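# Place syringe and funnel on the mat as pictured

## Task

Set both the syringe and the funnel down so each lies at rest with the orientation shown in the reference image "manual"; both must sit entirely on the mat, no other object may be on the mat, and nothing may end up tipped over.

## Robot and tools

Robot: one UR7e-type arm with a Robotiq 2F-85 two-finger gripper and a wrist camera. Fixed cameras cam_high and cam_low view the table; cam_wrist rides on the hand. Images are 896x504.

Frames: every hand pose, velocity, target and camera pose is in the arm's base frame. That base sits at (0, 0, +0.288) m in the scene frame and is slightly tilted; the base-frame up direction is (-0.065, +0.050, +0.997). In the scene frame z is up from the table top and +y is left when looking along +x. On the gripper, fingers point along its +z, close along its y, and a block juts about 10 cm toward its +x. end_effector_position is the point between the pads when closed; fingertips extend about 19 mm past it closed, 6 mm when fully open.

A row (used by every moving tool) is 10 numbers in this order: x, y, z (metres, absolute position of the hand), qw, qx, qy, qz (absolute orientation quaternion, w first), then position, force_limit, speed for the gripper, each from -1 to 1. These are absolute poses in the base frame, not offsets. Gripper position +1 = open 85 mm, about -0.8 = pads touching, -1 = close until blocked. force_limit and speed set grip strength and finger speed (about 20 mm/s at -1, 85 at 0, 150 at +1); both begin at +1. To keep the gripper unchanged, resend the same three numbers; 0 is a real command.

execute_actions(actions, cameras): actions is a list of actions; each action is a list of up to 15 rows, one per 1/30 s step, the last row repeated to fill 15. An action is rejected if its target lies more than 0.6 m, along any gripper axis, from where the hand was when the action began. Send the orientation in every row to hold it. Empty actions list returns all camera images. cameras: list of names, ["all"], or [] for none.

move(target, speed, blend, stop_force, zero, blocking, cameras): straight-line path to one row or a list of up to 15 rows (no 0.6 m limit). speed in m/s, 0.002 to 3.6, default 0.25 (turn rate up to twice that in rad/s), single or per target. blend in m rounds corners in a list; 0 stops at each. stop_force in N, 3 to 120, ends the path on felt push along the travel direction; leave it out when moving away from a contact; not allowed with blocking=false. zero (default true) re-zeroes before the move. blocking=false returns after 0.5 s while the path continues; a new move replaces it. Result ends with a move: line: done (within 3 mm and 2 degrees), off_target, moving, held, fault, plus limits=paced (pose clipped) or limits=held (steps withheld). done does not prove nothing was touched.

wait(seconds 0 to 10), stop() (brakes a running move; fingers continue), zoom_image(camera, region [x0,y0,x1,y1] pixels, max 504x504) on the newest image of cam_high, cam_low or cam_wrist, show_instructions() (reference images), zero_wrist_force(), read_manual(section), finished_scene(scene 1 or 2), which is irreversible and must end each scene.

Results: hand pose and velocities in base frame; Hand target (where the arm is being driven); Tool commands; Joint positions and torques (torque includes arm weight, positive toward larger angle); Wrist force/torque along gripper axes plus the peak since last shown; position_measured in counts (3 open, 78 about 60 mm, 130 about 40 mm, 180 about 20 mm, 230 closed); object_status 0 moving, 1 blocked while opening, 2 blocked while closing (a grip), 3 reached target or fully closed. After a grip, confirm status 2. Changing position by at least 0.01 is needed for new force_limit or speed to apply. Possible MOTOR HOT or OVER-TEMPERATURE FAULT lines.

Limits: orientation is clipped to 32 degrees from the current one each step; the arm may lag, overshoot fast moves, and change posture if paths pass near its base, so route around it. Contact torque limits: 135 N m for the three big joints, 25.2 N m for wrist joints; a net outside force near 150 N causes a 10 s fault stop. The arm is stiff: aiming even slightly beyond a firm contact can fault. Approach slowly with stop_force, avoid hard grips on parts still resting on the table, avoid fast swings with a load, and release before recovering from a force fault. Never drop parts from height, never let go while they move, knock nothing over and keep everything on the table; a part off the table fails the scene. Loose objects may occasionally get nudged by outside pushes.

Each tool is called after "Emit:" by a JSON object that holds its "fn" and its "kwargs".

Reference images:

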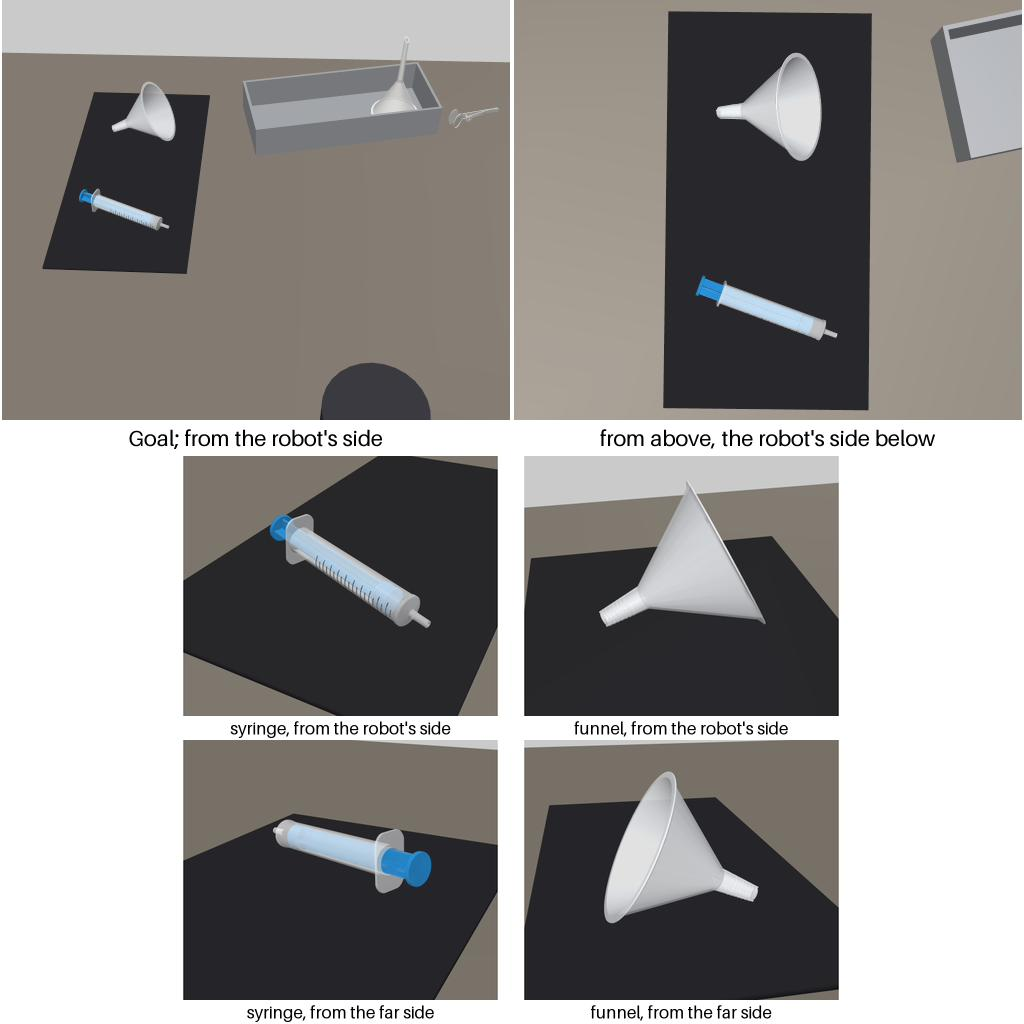

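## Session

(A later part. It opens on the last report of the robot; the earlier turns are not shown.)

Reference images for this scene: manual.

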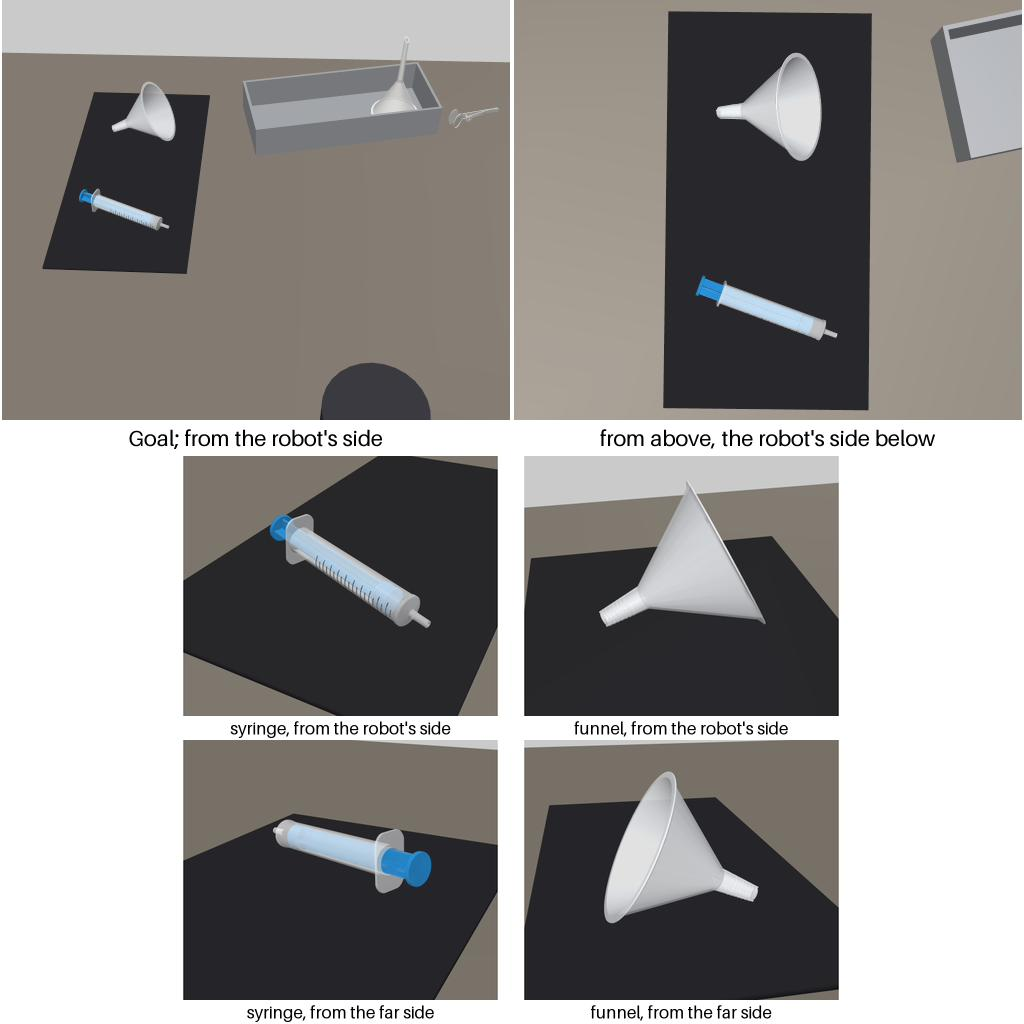

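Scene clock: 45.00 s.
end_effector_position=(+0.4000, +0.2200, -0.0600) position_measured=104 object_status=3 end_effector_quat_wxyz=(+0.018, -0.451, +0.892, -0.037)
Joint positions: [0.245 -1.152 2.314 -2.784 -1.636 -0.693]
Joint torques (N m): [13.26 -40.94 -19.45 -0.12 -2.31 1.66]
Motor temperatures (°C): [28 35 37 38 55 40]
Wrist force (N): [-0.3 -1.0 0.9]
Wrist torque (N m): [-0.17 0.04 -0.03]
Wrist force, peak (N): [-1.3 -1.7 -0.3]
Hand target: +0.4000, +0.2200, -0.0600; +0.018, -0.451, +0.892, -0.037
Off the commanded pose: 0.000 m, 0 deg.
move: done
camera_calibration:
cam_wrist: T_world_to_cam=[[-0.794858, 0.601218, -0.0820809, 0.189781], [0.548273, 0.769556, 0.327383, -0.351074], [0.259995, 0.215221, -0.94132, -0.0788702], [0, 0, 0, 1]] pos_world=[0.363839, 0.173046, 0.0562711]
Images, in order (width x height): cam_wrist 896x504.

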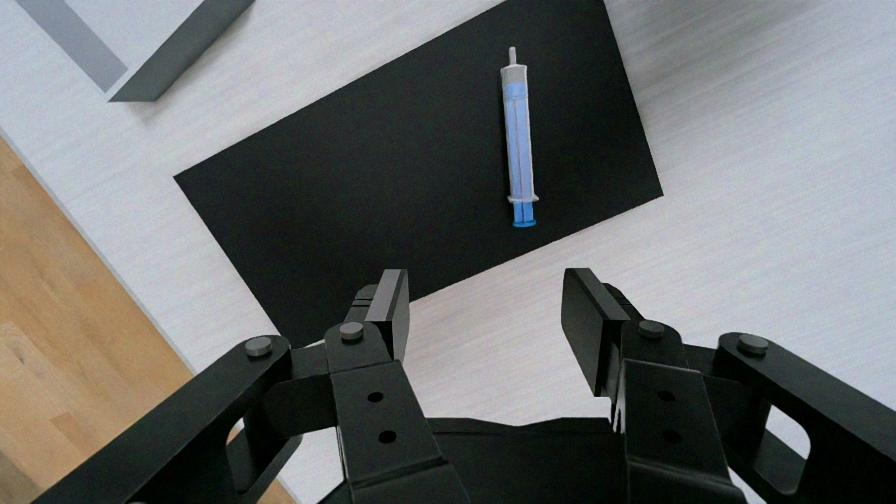

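Emit:
{"fn": "move", "kwargs": {"target": [0.3612, -0.1483, -0.0973, 0.5757, 0.2349, -0.7468, 0.2348, 0.2, -1, 0], "speed": 0.4, "cameras": ["cam_wrist", "cam_low", "cam_high"]}}

Scene clock: 50.00 s.
end_effector_position=(+0.3612, -0.1483, -0.0973) position_measured=104 object_status=3 end_effector_quat_wxyz=(-0.576, -0.235, +0.747, -0.235)
Joint positions: [-0.222 -0.63 1.784 -1.519 -2.452 -0.204]
Joint torques (N m): [-7.23 -40.19 -15.16 3.12 -2.74 1.35]
Motor temperatures (°C): [28 35 37 38 55 40]
Wrist force (N): [-0.3 0.0 -0.8]
Wrist torque (N m): [-0.03 -0.01 -0.22]
Wrist force, peak (N): [-0.5 -1.2 0.8]
Hand target: +0.3612, -0.1483, -0.0973; -0.576, -0.235, +0.747, -0.235
Off the commanded pose: 0.000 m, 0 deg.
move: done
camera_calibration:
cam_wrist: T_world_to_cam=[[-0.618171, 0.78058, -0.0925179, 0.339023], [0.468486, 0.271361, -0.840764, -0.192912], [-0.631178, -0.56308, -0.533438, 0.221628], [0, 0, 0, 1]] pos_world=[0.439837, -0.0874917, -0.0126028]

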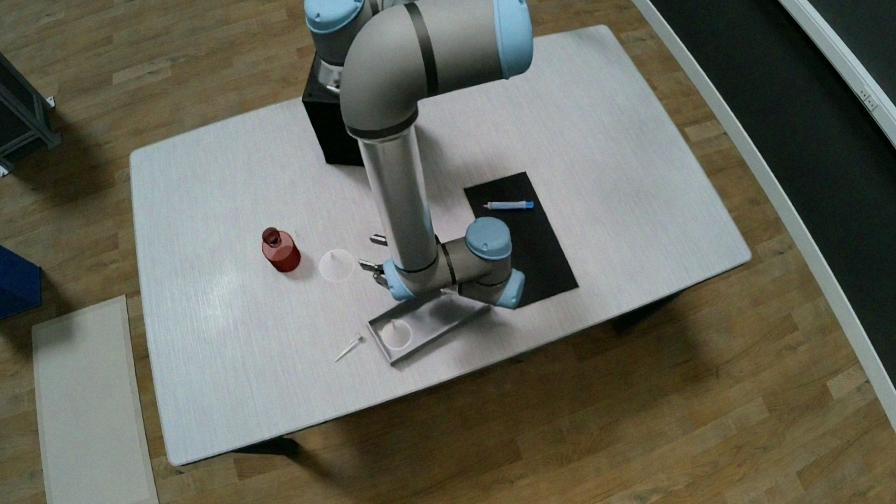

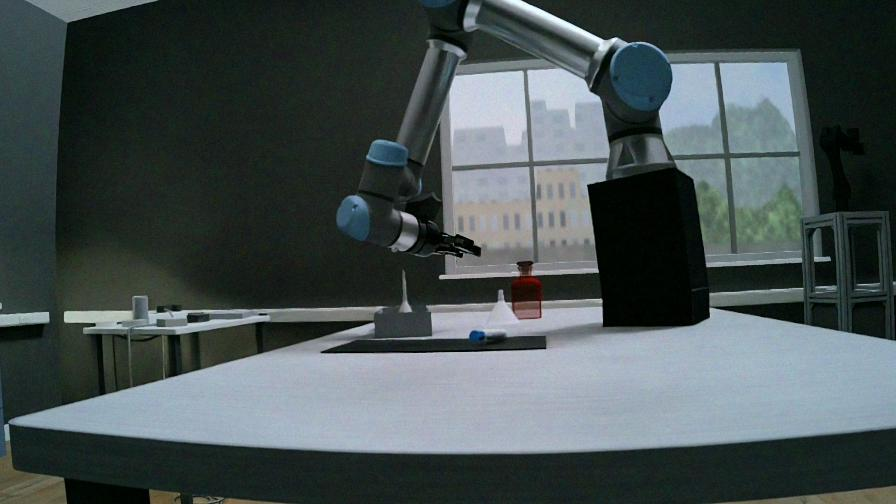

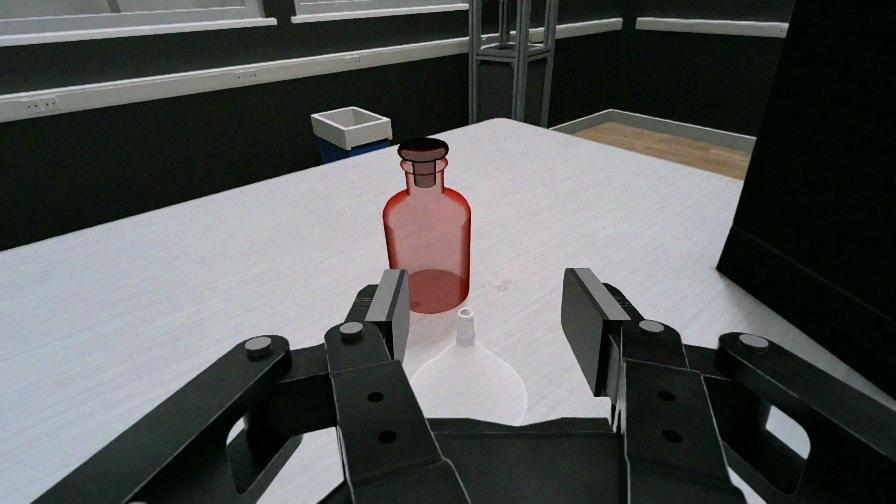

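Emit:
{"fn": "move", "kwargs": {"target": [0.3520, -0.1671, -0.1743, 0.5757, 0.2349, -0.7468, 0.2348, 0.0, -1, 0], "speed": 0.2, "cameras": ["cam_wrist", "cam_low"]}}

Emit:
{"fn": "zoom_image", "kwargs": {"camera": "cam_low", "region": [330, 180, 560, 340]}}

Scene clock: 51.57 s.
end_effector_position=(+0.3520, -0.1671, -0.1741) position_measured=129 object_status=3 end_effector_quat_wxyz=(-0.576, -0.235, +0.747, -0.235)
Joint positions: [-0.261 -0.464 1.748 -1.665 -2.488 -0.226]
Joint torques (N m): [-7.73 -40.07 -13.67 -1.9 -2.69 -2.14]
Motor temperatures (°C): [28 35 37 38 55 40]
Wrist force (N): [0.0 0.0 -0.7]
Wrist torque (N m): [-0.02 -0.06 -0.07]
Wrist force, peak (N): [0.5 0.0 -1.5]
Hand target: +0.3520, -0.1671, -0.1743; -0.576, -0.235, +0.747, -0.235
Off the commanded pose: 0.000 m, 0 deg.
move: done
camera_calibration:
cam_wrist: T_world_to_cam=[[-0.618033, 0.780681, -0.0925898, 0.340903], [0.468416, 0.271095, -0.840889, -0.248212], [-0.631365, -0.563067, -0.533229, 0.164377], [0, 0, 0, 1]] pos_world=[0.430738, -0.106292, -0.0895035]
Images, in order (width x height): cam_low 896x504, cam_wrist 896x504.

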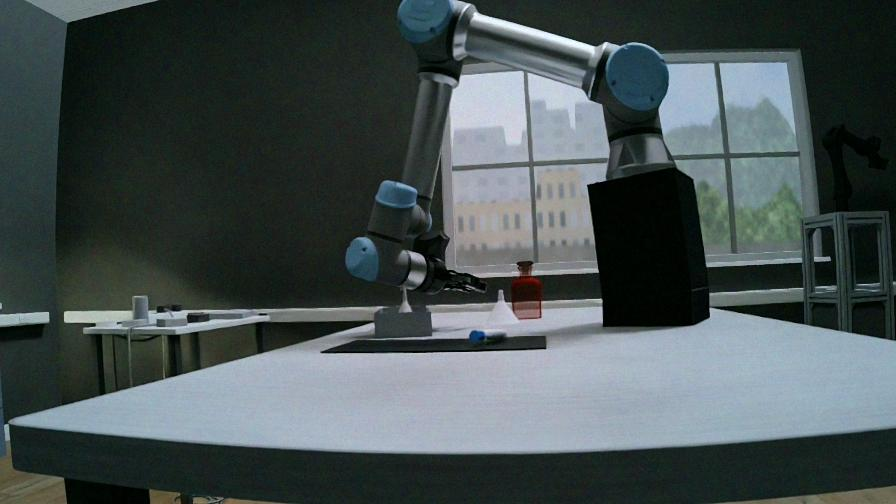

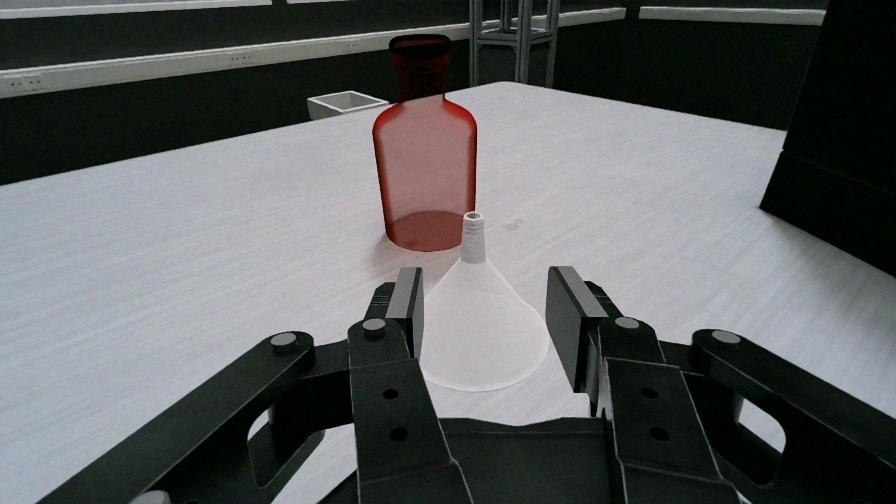

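Scaled by 2.191 from the camera's 896x504 image, which has a finer 1280x720 frame.

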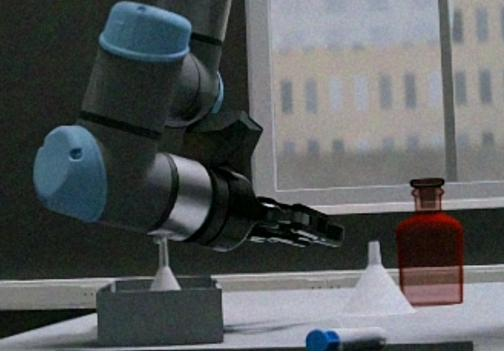

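Emit:
{"fn": "move", "kwargs": {"target": [0.3026, -0.2099, -0.1893, 0.5757, 0.2349, -0.7468, 0.2348, 0.0, -1, 0], "speed": 0.08, "cameras": ["cam_wrist", "cam_low"]}}

Emit:
{"fn": "zoom_image", "kwargs": {"camera": "cam_low", "region": [330, 220, 560, 340]}}

Scene clock: 52.37 s.
end_effector_position=(+0.3519, -0.1671, -0.1743) position_measured=129 object_status=3 end_effector_quat_wxyz=(-0.576, -0.235, +0.747, -0.235)
Joint positions: [-0.261 -0.464 1.748 -1.666 -2.488 -0.226]
Joint torques (N m): [12.91 -42.29 -9.84 3.34 1.4 0.8]
Motor temperatures (°C): [28 35 37 38 55 40]
Wrist force (N): [-0.4 -0.1 -0.8]
Wrist torque (N m): [-0.03 -0.01 -0.06]
Wrist force, peak (N): [-0.4 0.1 -1.0]
Hand target: +0.3520, -0.1671, -0.1743; -0.576, -0.235, +0.747, -0.235
Off the commanded pose: 0.067 m, 0 deg.
move: held (a check stopped the path); limits=held
pose unreachable: on one or more control steps of this call, first in action 0 (counted from 0), an arm could not follow its commanded pose, so it was not sent that pose on those steps. It may still have moved: this result reports where it is.
cause: moving toward the commanded pose would bring two parts of the arm too close to each other (its gripper and another part of the arm, with joints 4 (wrist 1) to 6 (wrist 3) between them, 2 mm apart when it was first held).
camera_calibration:
cam_wrist: T_world_to_cam=[[-0.61805, 0.780686, -0.0924306, 0.340923], [0.468345, 0.271219, -0.840888, -0.248262], [-0.631401, -0.563, -0.533258, 0.164171], [0, 0, 0, 1]] pos_world=[0.430638, -0.106392, -0.0897032]
Images, in order (width x height): cam_low 896x504, cam_wrist 896x504.

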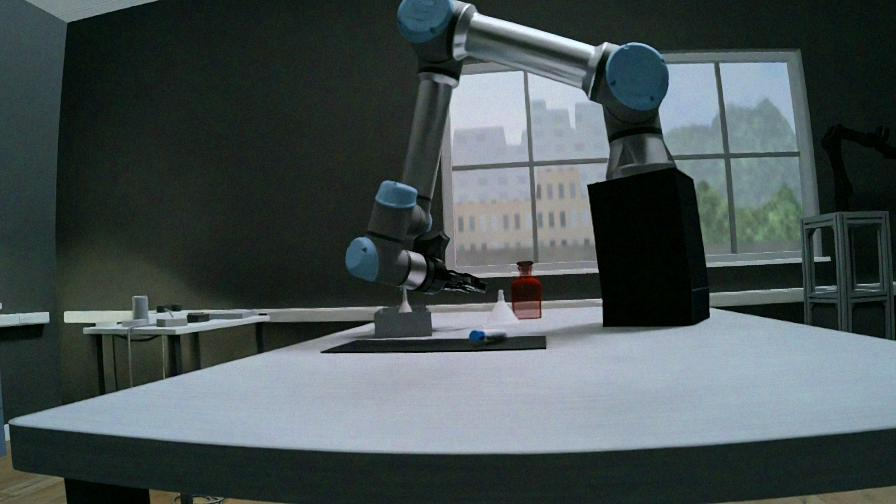

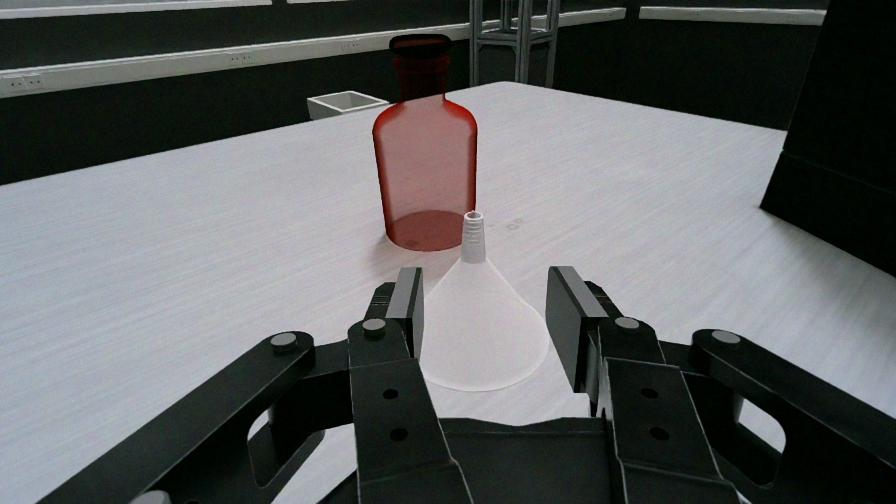

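Scaled by 2.191 from the camera's 896x504 image, which has a finer 1280x720 frame.

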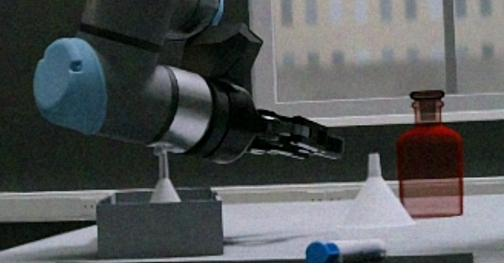

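Emit:
{"fn": "move", "kwargs": {"target": [0.3435, -0.1546, -0.1748, 0.5538, 0.3087, -0.7135, 0.2975, 0.0, -1, 0], "speed": 0.12, "cameras": ["cam_wrist"]}}

Scene clock: 53.17 s.
end_effector_position=(+0.3520, -0.1671, -0.1743) position_measured=129 object_status=3 end_effector_quat_wxyz=(-0.576, -0.235, +0.747, -0.235)
Joint positions: [-0.261 -0.464 1.748 -1.665 -2.488 -0.226]
Joint torques (N m): [13.05 -48.27 -13.18 3.02 1.61 1.08]
Motor temperatures (°C): [28 35 37 38 55 40]
Wrist force (N): [-0.4 0.0 -0.8]
Wrist torque (N m): [-0.03 -0.01 -0.07]
Wrist force, peak (N): [-0.5 -0.1 -1.0]
Hand target: +0.3520, -0.1671, -0.1743; -0.576, -0.235, +0.747, -0.235
Off the commanded pose: 0.015 m, 12 deg.
move: held (a check stopped the path); limits=held
pose unreachable: on one or more control steps of this call, first in action 0 (counted from 0), an arm could not follow its commanded pose, so it was not sent that pose on those steps. It may still have moved: this result reports where it is.
cause: moving toward the commanded pose would bring two parts of the arm too close to each other (its gripper and another part of the arm, with joints 4 (wrist 1) to 6 (wrist 3) between them, 2 mm apart when it was first held).
camera_calibration:
cam_wrist: T_world_to_cam=[[-0.618069, 0.78066, -0.0925249, 0.340982], [0.468368, 0.271155, -0.840896, -0.248326], [-0.631365, -0.563068, -0.533228, 0.164214], [0, 0, 0, 1]] pos_world=[0.430737, -0.106392, -0.0897034]
Images, in order (width x height): cam_wrist 896x504.

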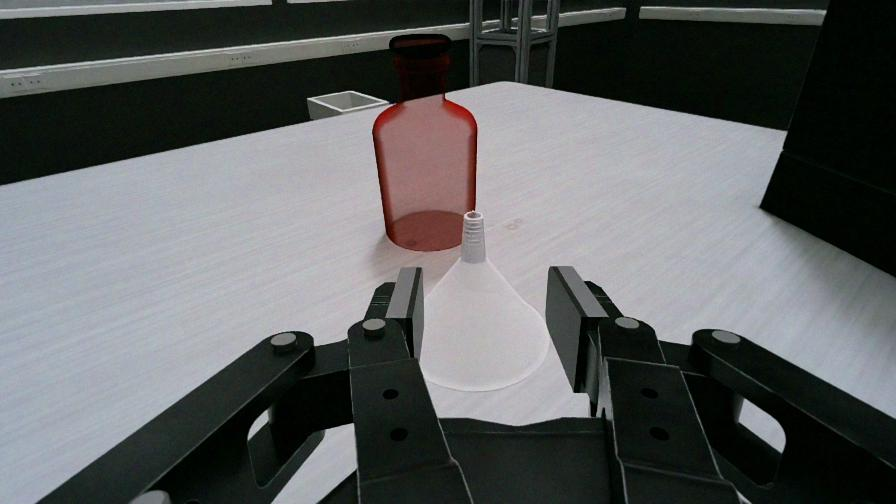

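Emit:
{"fn": "move", "kwargs": {"target": [[0.3543, -0.1740, -0.0061, 0.5757, 0.2349, -0.7468, 0.2348, 0.0, -1, 0],[0.3535, -0.2698, -0.0066, -0.5574, 0.2819, 0.7511, 0.2126, 0.0, -1, 0]], "speed": [0.25,0.4], "cameras": ["cam_wrist", "cam_high"]}}

Scene clock: 54.30 s.
end_effector_position=(+0.3521, -0.1672, -0.1720) position_measured=129 object_status=3 end_effector_quat_wxyz=(-0.576, -0.235, +0.747, -0.235)
Joint positions: [-0.261 -0.469 1.75 -1.663 -2.488 -0.226]
Joint torques (N m): [12.34 -40.68 -13.5 -1.9 1.03 0.38]
Motor temperatures (°C): [28 35 37 38 55 40]
Wrist force (N): [-0.4 -0.1 -0.8]
Wrist torque (N m): [-0.04 -0.01 -0.06]
Wrist force, peak (N): [2.9 0.1 -1.1]
Hand target: +0.3521, -0.1671, -0.1721; -0.576, -0.235, +0.747, -0.235
Off the commanded pose: 0.195 m, 80 deg.
move: held (a check stopped the path); path passed 0 of 2 targets; limits=held
pose unreachable: on one or more control steps of this call, first in action 0 (counted from 0), an arm could not follow its commanded pose, so it was not sent that pose on those steps. It may still have moved: this result reports where it is.
cause: moving toward the commanded pose would bring two parts of the arm too close to each other (its gripper and another part of the arm, with joints 4 (wrist 1) to 6 (wrist 3) between them, 2 mm apart when it was first held).
camera_calibration:
cam_wrist: T_world_to_cam=[[-0.618109, 0.780624, -0.0925581, 0.341214], [0.468397, 0.271182, -0.840871, -0.246316], [-0.631305, -0.563104, -0.533262, 0.165461], [0, 0, 0, 1]] pos_world=[0.430737, -0.106392, -0.0873033]
Images, in order (width x height): cam_high 896x504, cam_wrist 896x504.

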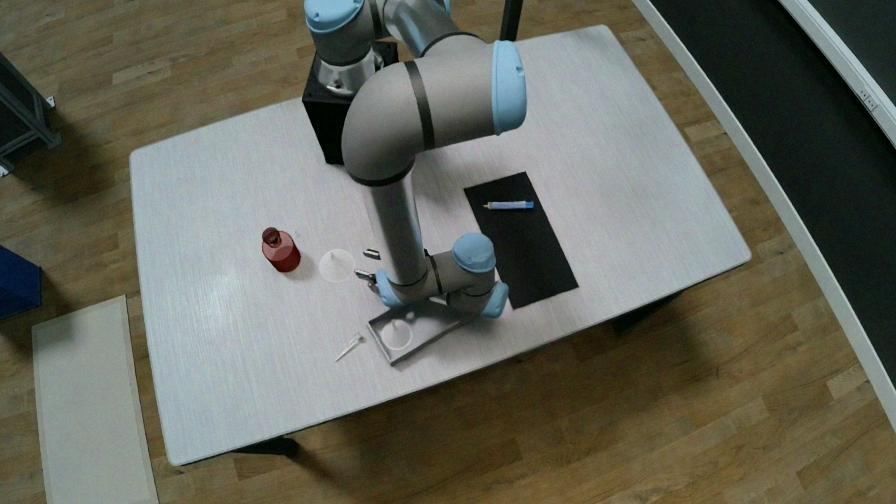

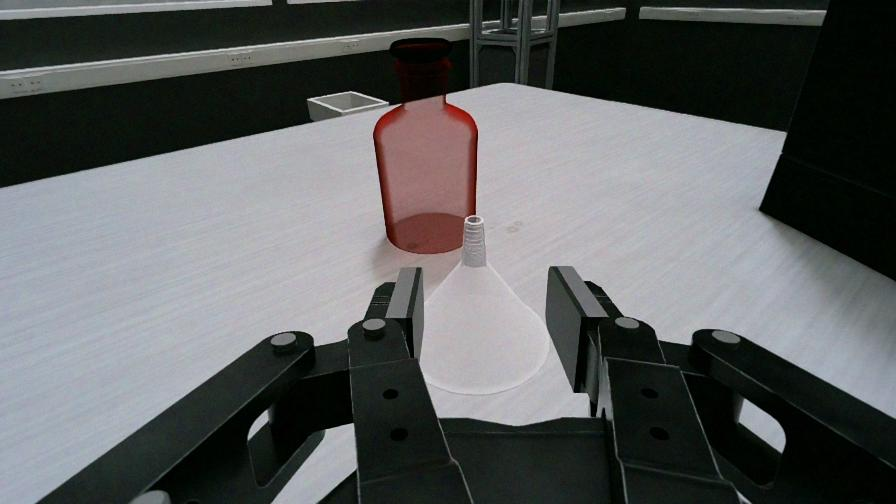

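Emit:
{"fn": "move", "kwargs": {"target": [[0.3612, -0.1483, -0.0973, 0.5757, 0.2349, -0.7468, 0.2348, 0.0, -1, 0],[0.3612, -0.2, -0.04, 0.0, 0.28, 0.96, 0.0, 0.0, -1, 0]], "speed": [0.2,0.4]}}

Scene clock: 58.50 s.
end_effector_position=(+0.3612, -0.2000, -0.0400) position_measured=129 object_status=3 end_effector_quat_wxyz=(+0.000, +0.280, +0.960, +0.000)
Joint positions: [-0.834 -1.284 2.404 -2.691 -1.571 -0.267]
Joint torques (N m): [-9.29 -36.9 -1.48 -4.68 2.12 -2.11]
Motor temperatures (°C): [28 35 37 38 55 40]
Wrist force (N): [-0.3 -0.8 0.7]
Wrist torque (N m): [-0.13 0.03 0.08]
Wrist force, peak (N): [0.9 0.0 -1.4]
Hand target: +0.3612, -0.2000, -0.0400; +0.000, +0.280, +0.960, +0.000
Off the commanded pose: 0.000 m, 0 deg.
move: done

Emit:
{"fn": "move", "kwargs": {"target": [0.3535, -0.2698, -0.0866, -0.5574, 0.2819, 0.7511, 0.2126, 0.0, -1, 0], "speed": 0.4, "cameras": ["cam_wrist", "cam_high"]}}

Scene clock: 61.17 s.
end_effector_position=(+0.3535, -0.2698, -0.0866) position_measured=129 object_status=3 end_effector_quat_wxyz=(-0.557, +0.282, +0.751, +0.213)
Joint positions: [-0.872 -0.493 1.291 -1.093 -1.713 -0.048]
Joint torques (N m): [-10 -46.4 -21.57 4.24 -2.17 1.5]
Motor temperatures (°C): [28 35 37 38 55 40]
Wrist force (N): [-0.4 -0.3 -0.9]
Wrist torque (N m): [-0.07 -0.02 -0.22]
Wrist force, peak (N): [-1.1 -0.5 -1.2]
Hand target: +0.3535, -0.2698, -0.0866; -0.558, +0.282, +0.751, +0.213
Off the commanded pose: 0.000 m, 0 deg.
move: done
camera_calibration:
cam_wrist: T_world_to_cam=[[0.663994, 0.747706, -0.00692244, -0.0245744], [0.435644, -0.394361, -0.809132, -0.312614], [-0.607723, 0.534243, -0.587586, 0.437063], [0, 0, 0, 1]] pos_world=[0.418118, -0.338406, 0.00369657]
Images, in order (width x height): cam_high 896x504, cam_wrist 896x504.

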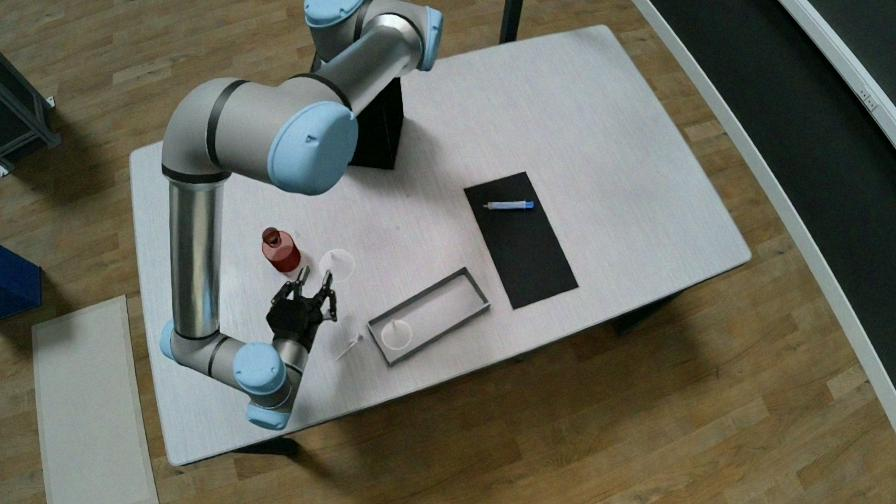

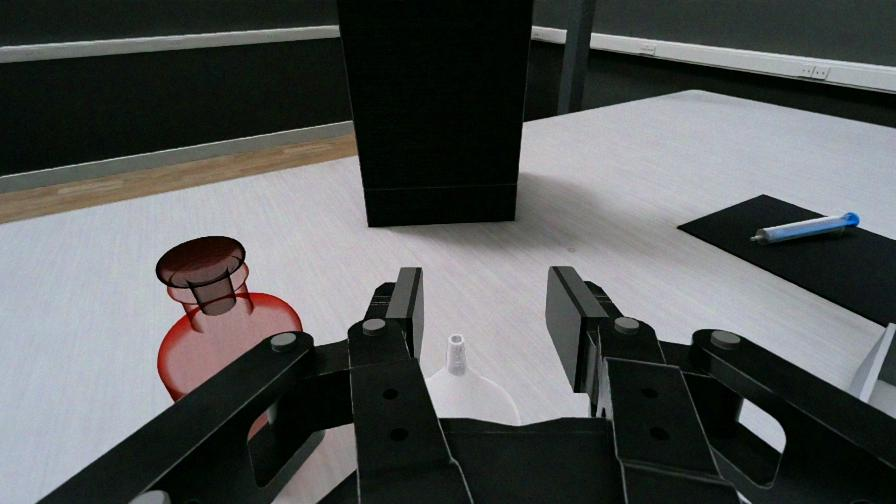

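Emit:
{"fn": "move", "kwargs": {"target": [[0.3378, -0.2680, -0.1711, -0.5574, 0.2819, 0.7511, 0.2126, 0.0, -1, 0],[0.3160, -0.2490, -0.1798, -0.5574, 0.2819, 0.7511, 0.2126, 0.0, -1, 0]], "speed": [0.2, 0.1], "blend": 0.01, "cameras": ["cam_wrist", "cam_low"]}}

Emit:
{"fn": "zoom_image", "kwargs": {"camera": "cam_low", "region": [450, 260, 570, 340]}}

Scene clock: 63.07 s.
end_effector_position=(+0.3161, -0.2491, -0.1797) position_measured=129 object_status=3 end_effector_quat_wxyz=(-0.558, +0.282, +0.751, +0.213)
Joint positions: [-0.896 -0.381 1.384 -1.3 -1.736 -0.055]
Joint torques (N m): [-10.54 -64.09 0.49 -0.78 -2.27 -2.03]
Motor temperatures (°C): [28 35 37 38 55 40]
Wrist force (N): [-0.3 -0.1 -1.0]
Wrist torque (N m): [-0.03 -0.03 -0.07]
Wrist force, peak (N): [-1.5 -0.2 -1.5]
Hand target: +0.3160, -0.2490, -0.1798; -0.558, +0.282, +0.751, +0.213
Off the commanded pose: 0.000 m, 0 deg.
move: done
camera_calibration:
cam_wrist: T_world_to_cam=[[0.664052, 0.747653, -0.00700582, -0.0158349], [0.435271, -0.394185, -0.809418, -0.363437], [-0.607926, 0.534446, -0.587191, 0.348742], [0, 0, 0, 1]] pos_world=[0.380718, -0.317806, -0.0895048]
Images, in order (width x height): cam_low 896x504, cam_wrist 896x504.

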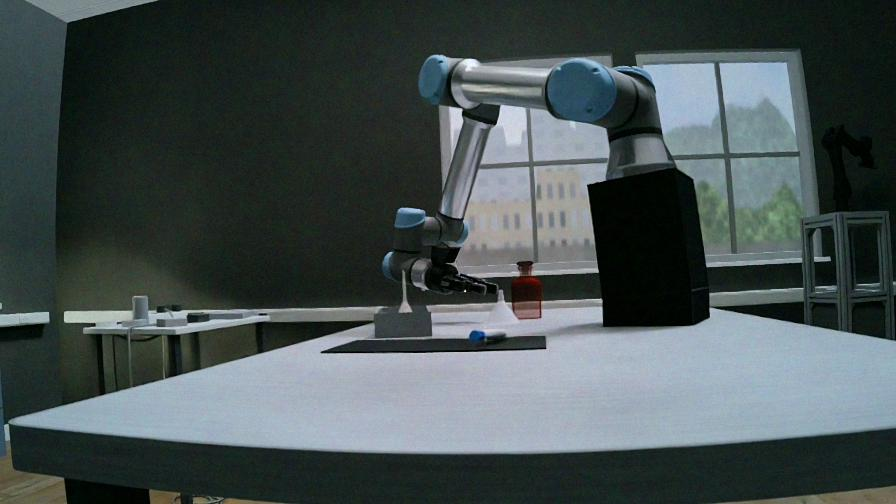

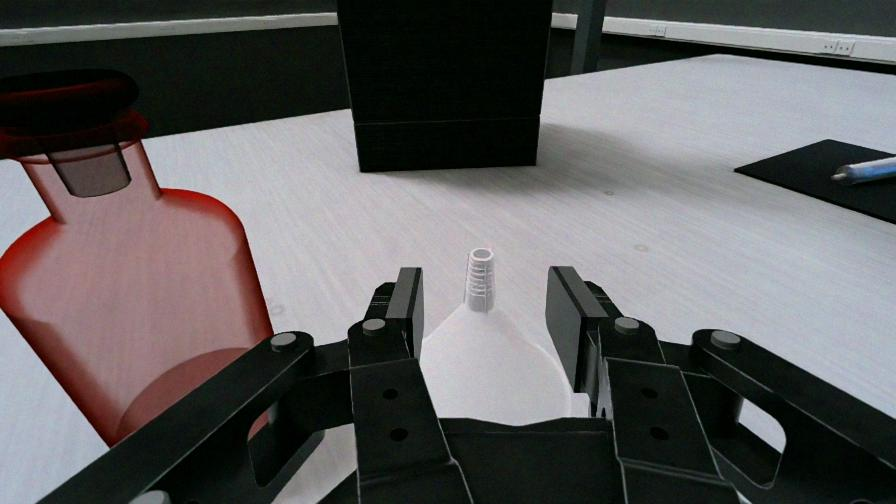

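Scaled by 4.200 from the camera's 896x504 image, which has a finer 1280x720 frame.

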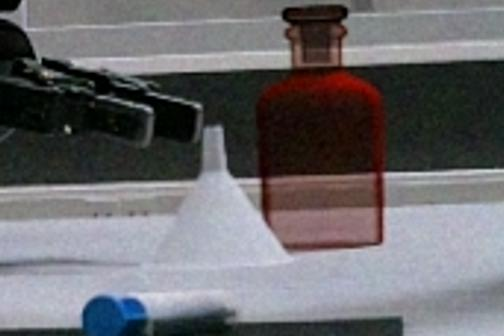

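Emit:
{"fn": "move", "kwargs": {"target": [0.2949, -0.2300, -0.1885, -0.5574, 0.2819, 0.7511, 0.2126, 0.0, -1, 0], "speed": 0.05, "cameras": ["cam_wrist", "cam_low"]}}

Emit:
{"fn": "zoom_image", "kwargs": {"camera": "cam_low", "region": [450, 260, 570, 340]}}

Scene clock: 64.47 s.
end_effector_position=(+0.2950, -0.2301, -0.1885) position_measured=129 object_status=3 end_effector_quat_wxyz=(-0.558, +0.282, +0.751, +0.213)
Joint positions: [-0.903 -0.397 1.479 -1.378 -1.743 -0.058]
Joint torques (N m): [-9.68 -62.63 2.37 -1.05 -2.18 -2.01]
Motor temperatures (°C): [28 35 37 38 55 40]
Wrist force (N): [-0.5 0.0 -1.0]
Wrist torque (N m): [-0.02 0.00 -0.08]
Wrist force, peak (N): [-0.5 -0.2 -1.4]
Hand target: +0.2949, -0.2300, -0.1885; -0.558, +0.282, +0.751, +0.213
Off the commanded pose: 0.000 m, 0 deg.
move: done
camera_calibration:
cam_wrist: T_world_to_cam=[[0.664023, 0.747679, -0.00695293, -0.0160666], [0.435314, -0.394135, -0.809419, -0.353806], [-0.607926, 0.534446, -0.587191, 0.320652], [0, 0, 0, 1]] pos_world=[0.359618, -0.298806, -0.0982047]
Images, in order (width x height): cam_low 896x504, cam_wrist 896x504.

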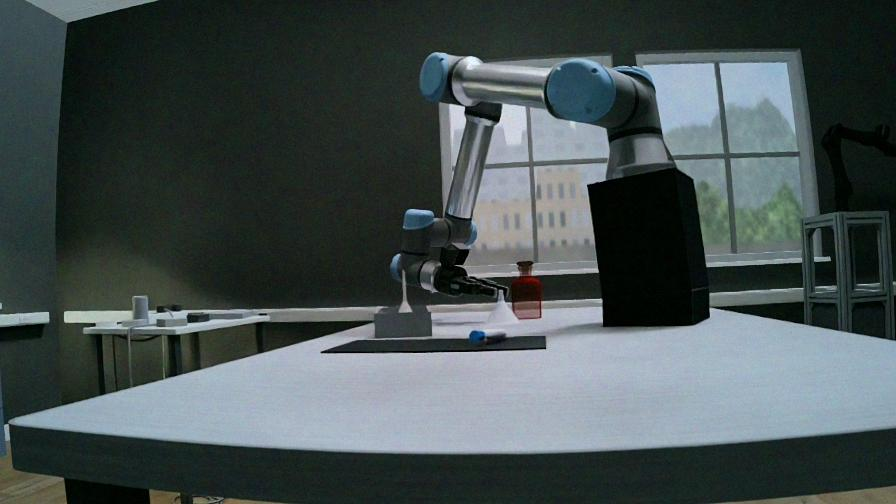

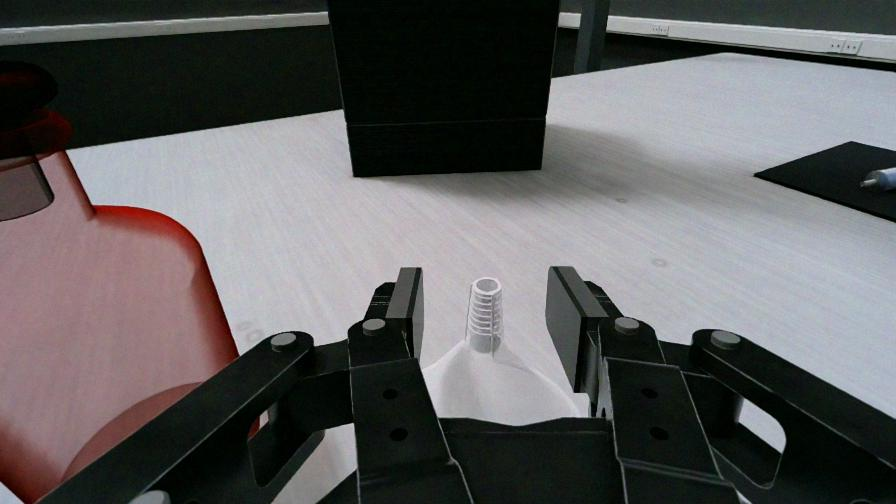

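Scaled by 4.200 from the camera's 896x504 image, which has a finer 1280x720 frame.

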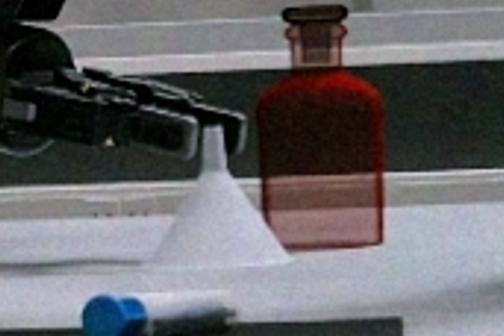

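Emit:
{"fn": "move", "kwargs": {"target": [[0.2953, -0.2303, -0.1943, -0.5574, 0.2819, 0.7511, 0.2126, 0.0, -1, 0],[0.2953, -0.2303, -0.1943, -0.5574, 0.2819, 0.7511, 0.2126, -1, -1, -1]], "speed": 0.04, "cameras": ["cam_wrist", "cam_low"]}}

Emit:
{"fn": "zoom_image", "kwargs": {"camera": "cam_low", "region": [450, 260, 570, 340]}}

Scene clock: 67.20 s.
end_effector_position=(+0.2953, -0.2303, -0.1943) position_measured=201 object_status=0 end_effector_quat_wxyz=(-0.558, +0.282, +0.751, +0.213)
Joint positions: [-0.903 -0.385 1.471 -1.383 -1.743 -0.058]
Joint torques (N m): [11.06 -44.88 -16.7 -0.91 2.13 0.63]
Motor temperatures (°C): [28 35 37 38 55 40]
Wrist force (N): [-0.4 -0.1 -0.9]
Wrist torque (N m): [-0.02 -0.03 -0.07]
Wrist force, peak (N): [-0.3 0.2 -1.3]
Hand target: +0.2953, -0.2303, -0.1943; -0.558, +0.282, +0.751, +0.213
Off the commanded pose: 0.000 m, 0 deg.
move: done
camera_calibration:
cam_wrist: T_world_to_cam=[[0.664024, 0.747679, -0.00695144, -0.0161567], [0.435364, -0.394178, -0.809371, -0.358735], [-0.60789, 0.534416, -0.587256, 0.317507], [0, 0, 0, 1]] pos_world=[0.359918, -0.299006, -0.104005]
Images, in order (width x height): cam_low 896x504, cam_wrist 896x504.

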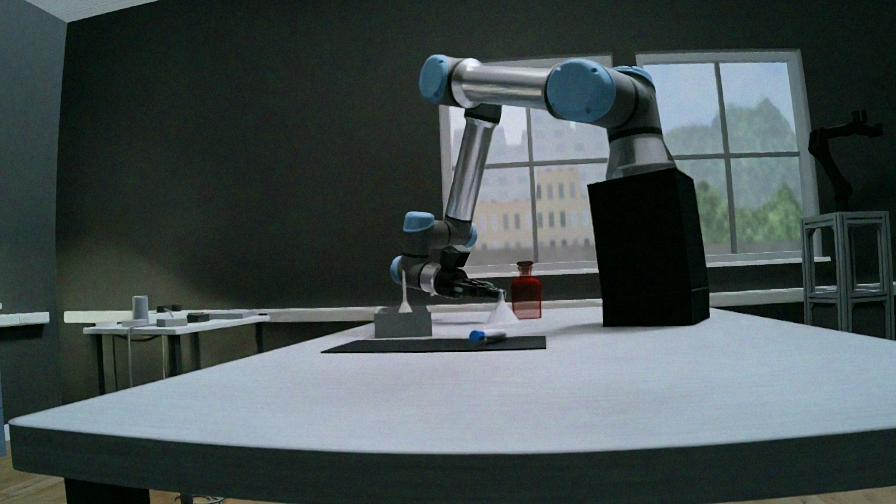

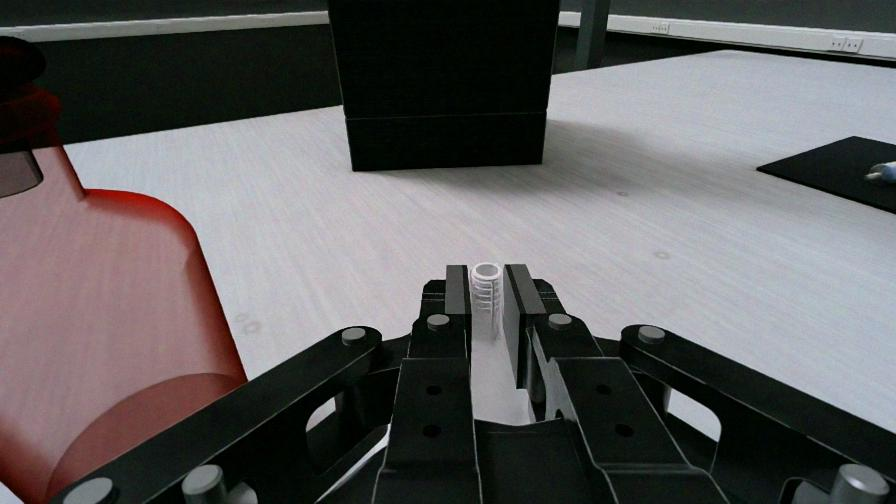

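Scaled by 4.200 from the camera's 896x504 image, which has a finer 1280x720 frame.

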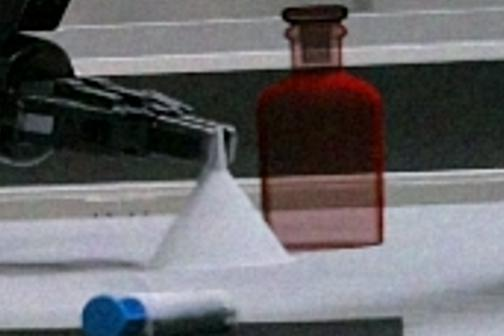

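Emit:
{"fn": "move", "kwargs": {"target": [[0.2912, -0.2276, -0.0577, -0.5574, 0.2819, 0.7511, 0.2126, -1, -1, -1],[0.4297, -0.0060, -0.0196, -0.0648, 0.5779, 0.8097, 0.0745, -1, -1, -1],[0.5216, 0.2205, -0.1256, 0.2297, 0.7253, 0.6125, -0.2134, -1, -1, -1]], "speed": [0.12, 0.4, 0.35], "blend": [0.03, 0.05, 0], "cameras": ["cam_wrist", "cam_low", "cam_high"]}}

Emit:
{"fn": "zoom_image", "kwargs": {"camera": "cam_low", "region": [340, 200, 540, 360]}}

Scene clock: 72.87 s.
end_effector_position=(+0.5216, +0.2205, -0.1256) position_measured=201 object_status=2 end_effector_quat_wxyz=(+0.230, +0.725, +0.613, -0.213)
Joint positions: [0.407 -0.709 1.696 -2.244 -2.135 2.238]
Joint torques (N m): [15.32 -43.91 -22.46 0.67 -3.19 1.62]
Motor temperatures (°C): [28 35 37 38 55 40]
Wrist force (N): [-1.2 -1.3 2.0]
Wrist torque (N m): [-0.15 0.23 0.03]
Wrist force, peak (N): [-1.2 -1.4 2.4]
Hand target: +0.5216, +0.2205, -0.1256; +0.230, +0.725, +0.613, -0.213
Off the commanded pose: 0.000 m, 0 deg.
move: done
camera_calibration:
cam_wrist: T_world_to_cam=[[0.984936, -0.153265, 0.0800639, -0.46087], [-0.152248, -0.549123, 0.821757, 0.321511], [-0.0819819, -0.821568, -0.564185, 0.28208], [0, 0, 0, 1]] pos_world=[0.526003, 0.337662, -0.0681594]

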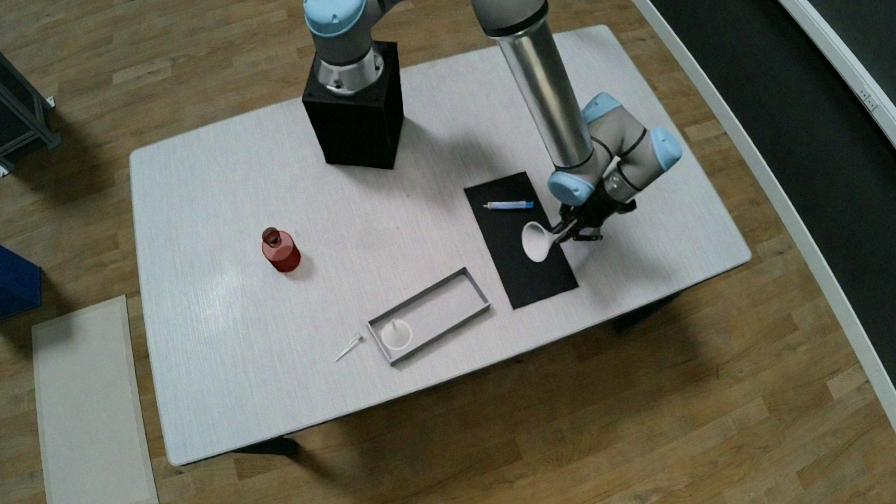

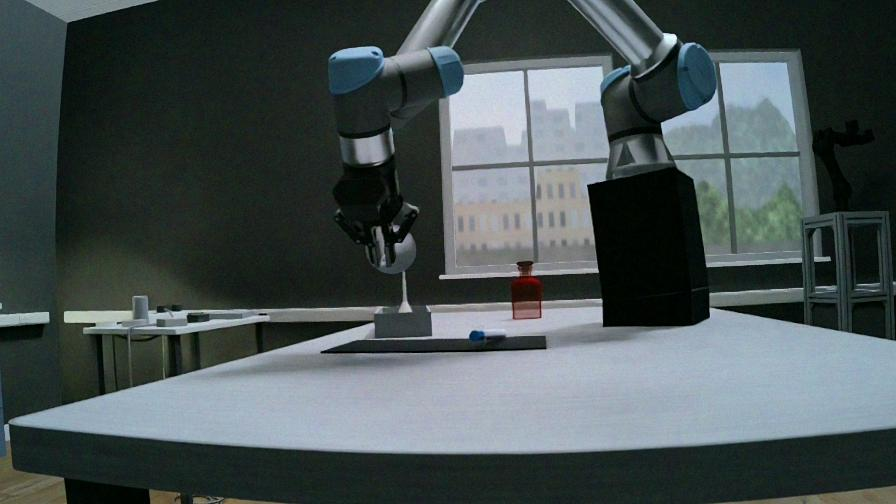

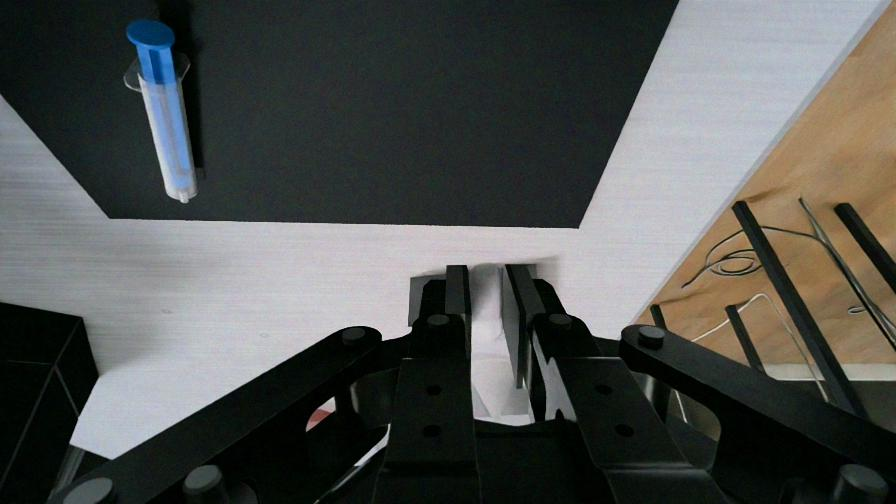

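Scaled by 2.520 from the camera's 896x504 image, which has a finer 1280x720 frame.

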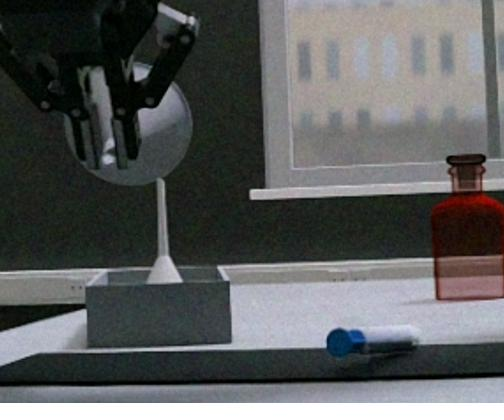

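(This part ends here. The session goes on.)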